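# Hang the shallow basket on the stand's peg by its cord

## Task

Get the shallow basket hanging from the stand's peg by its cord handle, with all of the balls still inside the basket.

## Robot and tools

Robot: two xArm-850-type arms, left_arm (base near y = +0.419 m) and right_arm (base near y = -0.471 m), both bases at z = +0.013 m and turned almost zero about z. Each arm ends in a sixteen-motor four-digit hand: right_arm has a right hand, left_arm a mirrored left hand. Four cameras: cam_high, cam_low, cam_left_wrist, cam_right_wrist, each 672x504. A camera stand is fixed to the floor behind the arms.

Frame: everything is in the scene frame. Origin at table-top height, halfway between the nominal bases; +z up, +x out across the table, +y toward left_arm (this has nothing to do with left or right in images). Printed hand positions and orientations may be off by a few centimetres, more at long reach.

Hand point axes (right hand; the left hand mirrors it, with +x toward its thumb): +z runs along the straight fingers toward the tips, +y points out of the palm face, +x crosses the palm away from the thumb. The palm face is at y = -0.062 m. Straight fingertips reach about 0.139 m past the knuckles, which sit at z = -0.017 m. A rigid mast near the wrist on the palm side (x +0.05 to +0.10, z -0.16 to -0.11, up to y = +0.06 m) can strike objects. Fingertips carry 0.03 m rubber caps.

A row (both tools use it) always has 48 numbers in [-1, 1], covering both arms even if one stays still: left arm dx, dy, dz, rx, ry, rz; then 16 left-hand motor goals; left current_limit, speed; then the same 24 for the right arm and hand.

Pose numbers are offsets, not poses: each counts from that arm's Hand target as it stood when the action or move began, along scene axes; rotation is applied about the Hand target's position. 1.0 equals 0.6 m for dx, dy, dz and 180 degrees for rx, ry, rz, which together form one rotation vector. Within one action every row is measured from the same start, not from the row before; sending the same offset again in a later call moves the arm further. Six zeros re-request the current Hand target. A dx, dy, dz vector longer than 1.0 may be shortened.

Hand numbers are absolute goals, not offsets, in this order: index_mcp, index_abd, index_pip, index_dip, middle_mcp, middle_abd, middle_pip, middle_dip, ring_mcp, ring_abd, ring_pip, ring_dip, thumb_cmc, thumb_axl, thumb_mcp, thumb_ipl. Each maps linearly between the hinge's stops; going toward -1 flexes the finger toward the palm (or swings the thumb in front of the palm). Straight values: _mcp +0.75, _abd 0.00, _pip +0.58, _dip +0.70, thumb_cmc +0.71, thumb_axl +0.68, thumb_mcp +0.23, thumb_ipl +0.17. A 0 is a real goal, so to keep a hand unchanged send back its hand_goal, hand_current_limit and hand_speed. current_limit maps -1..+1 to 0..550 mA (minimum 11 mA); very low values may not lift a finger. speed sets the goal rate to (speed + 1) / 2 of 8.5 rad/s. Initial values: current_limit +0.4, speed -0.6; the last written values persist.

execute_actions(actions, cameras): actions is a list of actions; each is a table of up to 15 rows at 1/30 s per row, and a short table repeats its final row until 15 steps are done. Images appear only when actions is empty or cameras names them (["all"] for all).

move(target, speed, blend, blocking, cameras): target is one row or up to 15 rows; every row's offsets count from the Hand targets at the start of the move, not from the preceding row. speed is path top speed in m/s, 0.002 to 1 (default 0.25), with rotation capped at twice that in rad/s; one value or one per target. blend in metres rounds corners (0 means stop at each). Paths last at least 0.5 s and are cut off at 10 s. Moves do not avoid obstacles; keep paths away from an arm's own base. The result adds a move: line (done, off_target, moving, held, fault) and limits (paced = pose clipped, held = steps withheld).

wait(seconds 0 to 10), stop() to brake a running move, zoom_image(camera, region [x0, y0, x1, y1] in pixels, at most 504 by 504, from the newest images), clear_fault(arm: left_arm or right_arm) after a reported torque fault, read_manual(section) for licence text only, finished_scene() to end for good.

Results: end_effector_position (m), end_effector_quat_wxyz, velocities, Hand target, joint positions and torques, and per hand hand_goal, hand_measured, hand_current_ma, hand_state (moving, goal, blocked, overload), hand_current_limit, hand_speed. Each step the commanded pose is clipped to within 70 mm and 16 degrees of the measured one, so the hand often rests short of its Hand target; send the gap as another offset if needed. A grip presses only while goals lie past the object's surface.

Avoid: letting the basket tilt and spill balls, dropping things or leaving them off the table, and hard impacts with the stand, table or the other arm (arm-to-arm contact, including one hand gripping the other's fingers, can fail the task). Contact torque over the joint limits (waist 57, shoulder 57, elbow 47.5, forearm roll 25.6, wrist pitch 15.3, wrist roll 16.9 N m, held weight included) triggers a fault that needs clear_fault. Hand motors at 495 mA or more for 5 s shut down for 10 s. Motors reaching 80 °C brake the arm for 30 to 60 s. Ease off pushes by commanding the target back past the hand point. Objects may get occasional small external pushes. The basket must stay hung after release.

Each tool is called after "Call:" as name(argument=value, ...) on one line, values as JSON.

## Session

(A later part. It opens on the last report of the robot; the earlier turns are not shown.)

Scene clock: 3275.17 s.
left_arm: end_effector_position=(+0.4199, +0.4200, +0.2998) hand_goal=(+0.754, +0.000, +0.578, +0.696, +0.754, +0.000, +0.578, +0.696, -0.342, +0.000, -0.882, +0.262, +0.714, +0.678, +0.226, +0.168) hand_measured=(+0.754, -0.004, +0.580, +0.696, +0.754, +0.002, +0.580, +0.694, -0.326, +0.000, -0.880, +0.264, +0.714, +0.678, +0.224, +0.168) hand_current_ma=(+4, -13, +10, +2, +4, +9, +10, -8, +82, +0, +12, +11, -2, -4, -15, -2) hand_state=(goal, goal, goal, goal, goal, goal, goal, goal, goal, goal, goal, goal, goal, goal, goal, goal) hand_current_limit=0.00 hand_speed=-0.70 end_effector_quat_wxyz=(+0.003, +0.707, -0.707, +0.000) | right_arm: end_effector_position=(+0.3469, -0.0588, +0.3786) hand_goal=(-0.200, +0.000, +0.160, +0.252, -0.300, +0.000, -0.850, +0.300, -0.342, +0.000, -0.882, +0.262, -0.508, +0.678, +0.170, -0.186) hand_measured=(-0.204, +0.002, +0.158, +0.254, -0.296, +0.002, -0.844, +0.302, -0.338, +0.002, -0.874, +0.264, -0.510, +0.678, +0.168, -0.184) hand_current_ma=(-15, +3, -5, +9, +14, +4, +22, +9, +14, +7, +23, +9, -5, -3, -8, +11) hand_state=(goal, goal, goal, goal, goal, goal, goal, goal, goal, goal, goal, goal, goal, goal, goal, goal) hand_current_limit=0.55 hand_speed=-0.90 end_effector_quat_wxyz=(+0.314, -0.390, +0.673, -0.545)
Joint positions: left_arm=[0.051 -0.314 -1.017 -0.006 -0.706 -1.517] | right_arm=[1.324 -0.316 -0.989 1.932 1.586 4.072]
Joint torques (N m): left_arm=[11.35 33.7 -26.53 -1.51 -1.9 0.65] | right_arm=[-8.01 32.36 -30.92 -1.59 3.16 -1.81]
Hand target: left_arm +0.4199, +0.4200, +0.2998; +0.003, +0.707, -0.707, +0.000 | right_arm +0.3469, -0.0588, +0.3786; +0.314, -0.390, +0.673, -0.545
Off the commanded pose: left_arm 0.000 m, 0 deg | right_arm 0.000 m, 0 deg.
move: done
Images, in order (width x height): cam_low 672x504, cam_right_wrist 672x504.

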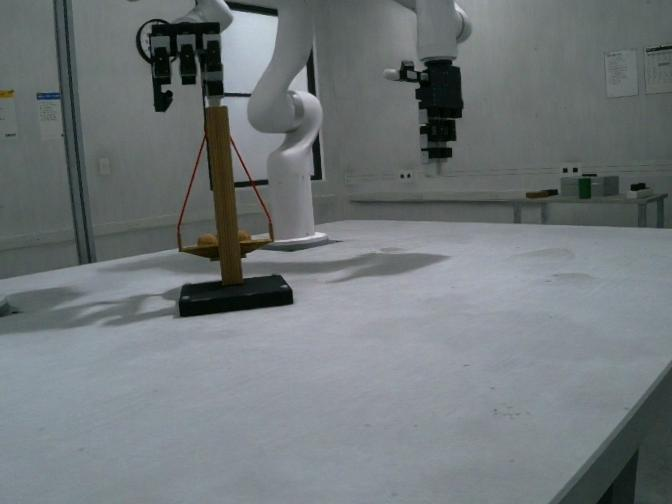

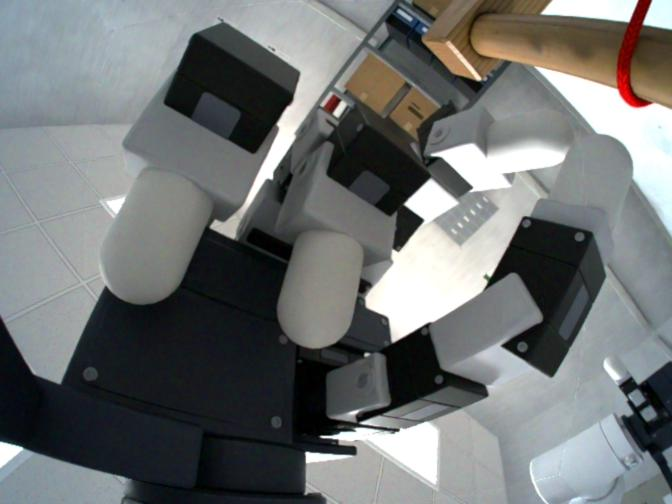

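Call:
move(target=[[0,0,0,0,0,0,0.754,0,0.577,0.696,0.754,0,0.577,0.696,-0.342,0,-0.883,0.261,0.714,0.678,0.226,0.168,0.0,-0.7,0,0,0.117,0,0,0,-0.20,0,0.16,0.252,-0.3,0,-0.85,0.3,-0.342,0.0,-0.882,0.262,-0.509,0.678,0.17,-0.186,0.55,-0.9],[0,0,0,0,0,0,0.754,0,0.577,0.696,0.754,0,0.577,0.696,-0.342,0,-0.883,0.261,0.714,0.678,0.226,0.168,0.0,-0.7,-0.22,0.0,0.15,0,0,0,-0.20,0,0.16,0.252,-0.3,0,-0.85,0.3,-0.342,0.0,-0.882,0.262,-0.509,0.678,0.17,-0.186,0.55,-0.9]], speed=[0.08,0.15], blend=[0.02,0], cameras=["cam_high","cam_low","cam_right_wrist"])

Call:
zoom_image(camera="cam_high", region=[160, 130, 310, 270])

Call:
zoom_image(camera="cam_low", region=[150, 80, 300, 260])

Scene clock: 3284.03 s.
left_arm: end_effector_position=(+0.4199, +0.4200, +0.2998) hand_goal=(+0.754, +0.000, +0.578, +0.696, +0.754, +0.000, +0.578, +0.696, -0.342, +0.000, -0.882, +0.262, +0.714, +0.678, +0.226, +0.168) hand_measured=(+0.754, -0.004, +0.580, +0.696, +0.754, +0.002, +0.580, +0.694, -0.326, +0.000, -0.880, +0.264, +0.714, +0.678, +0.224, +0.168) hand_current_ma=(+4, -13, +10, +2, +4, +9, +10, -8, +82, +0, +12, +11, -2, -4, -15, -2) hand_state=(goal, goal, goal, goal, goal, goal, goal, goal, goal, goal, goal, goal, goal, goal, goal, goal) hand_current_limit=0.00 hand_speed=-0.70 end_effector_quat_wxyz=(+0.003, +0.707, -0.707, +0.000) | right_arm: end_effector_position=(+0.2149, -0.0588, +0.4686) hand_goal=(-0.200, +0.000, +0.160, +0.252, -0.300, +0.000, -0.850, +0.300, -0.342, +0.000, -0.882, +0.262, -0.508, +0.678, +0.170, -0.186) hand_measured=(-0.204, +0.002, +0.158, +0.254, -0.296, +0.002, -0.844, +0.302, -0.338, +0.002, -0.874, +0.264, -0.510, +0.678, +0.168, -0.184) hand_current_ma=(-13, +3, -5, +9, +11, +4, +21, +9, +13, +7, +23, +9, -5, -3, -7, +10) hand_state=(goal, goal, goal, goal, goal, goal, goal, goal, goal, goal, goal, goal, goal, goal, goal, goal) hand_current_limit=0.55 hand_speed=-0.90 end_effector_quat_wxyz=(+0.314, -0.390, +0.673, -0.545)
Joint positions: left_arm=[0.051 -0.314 -1.017 -0.006 -0.706 -1.517] | right_arm=[1.589 -0.181 -1.045 2.111 1.834 3.98]
Joint torques (N m): left_arm=[13.01 32.83 -26.85 -1.87 -1.77 0.5] | right_arm=[5.7 27.93 -31.88 1.14 3.16 1.69]
Hand target: left_arm +0.4199, +0.4200, +0.2998; +0.003, +0.707, -0.707, +0.000 | right_arm +0.2149, -0.0588, +0.4686; +0.314, -0.390, +0.673, -0.545
Off the commanded pose: left_arm 0.000 m, 0 deg | right_arm 0.000 m, 0 deg.
move: done
Images, in order (width x height): cam_high 672x504, cam_low 672x504, cam_right_wrist 672x504.

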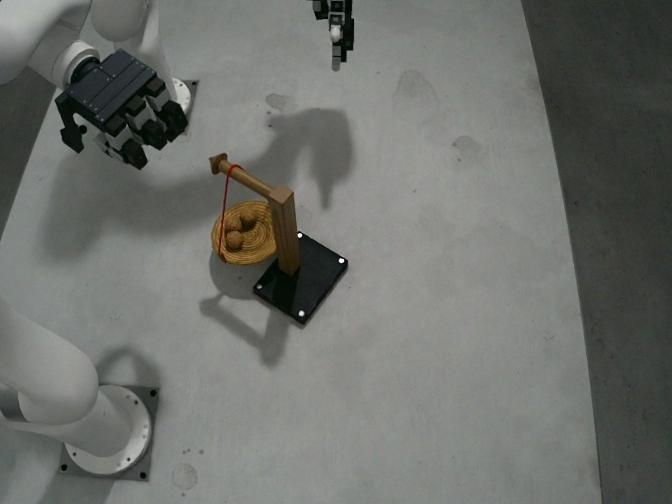

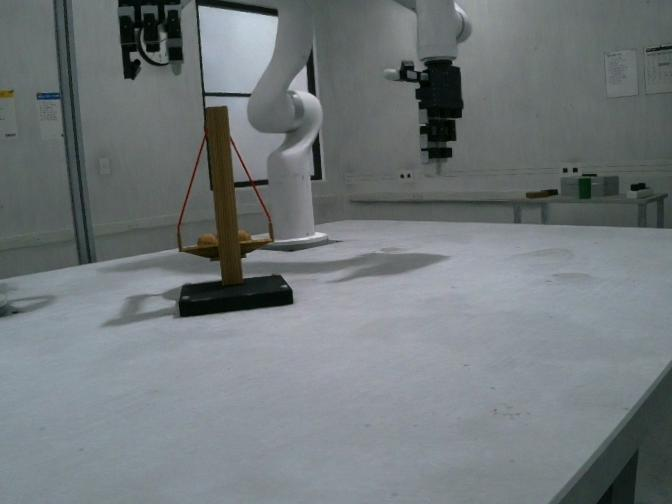

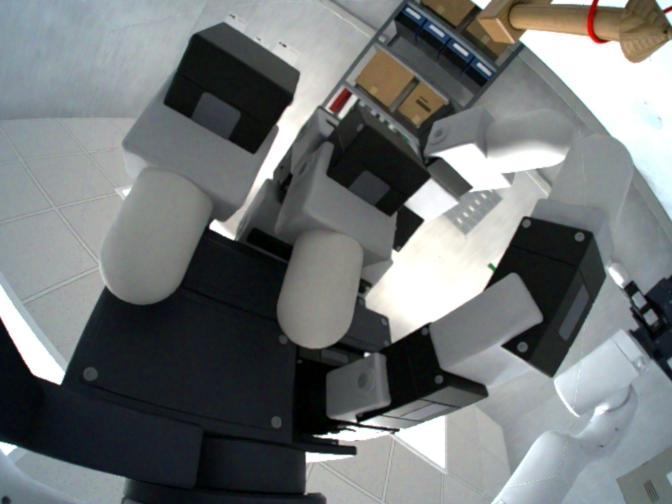

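Scaled by 3.360 from the camera's 672x504 image, which has a finer 960x720 frame.

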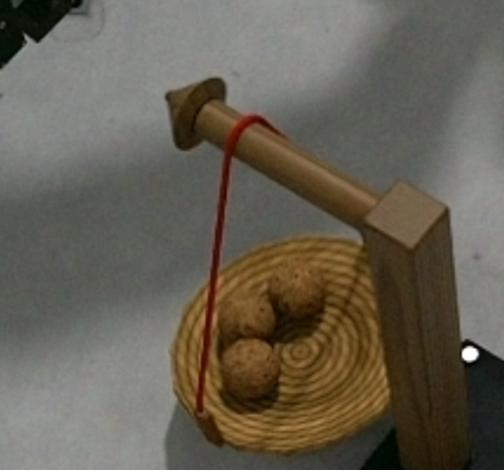

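Scaled by 2.800 from the camera's 672x504 image, which has a finer 960x720 frame.

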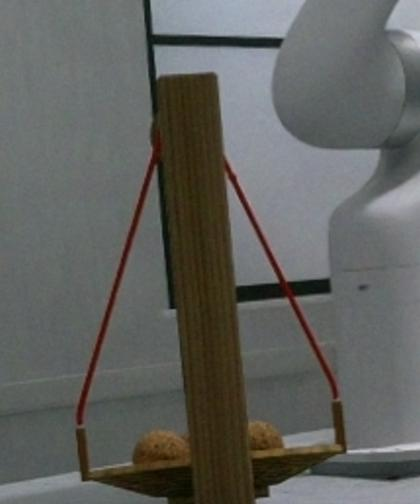

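Call:
finished_scene()

The scene is finished: the task was done.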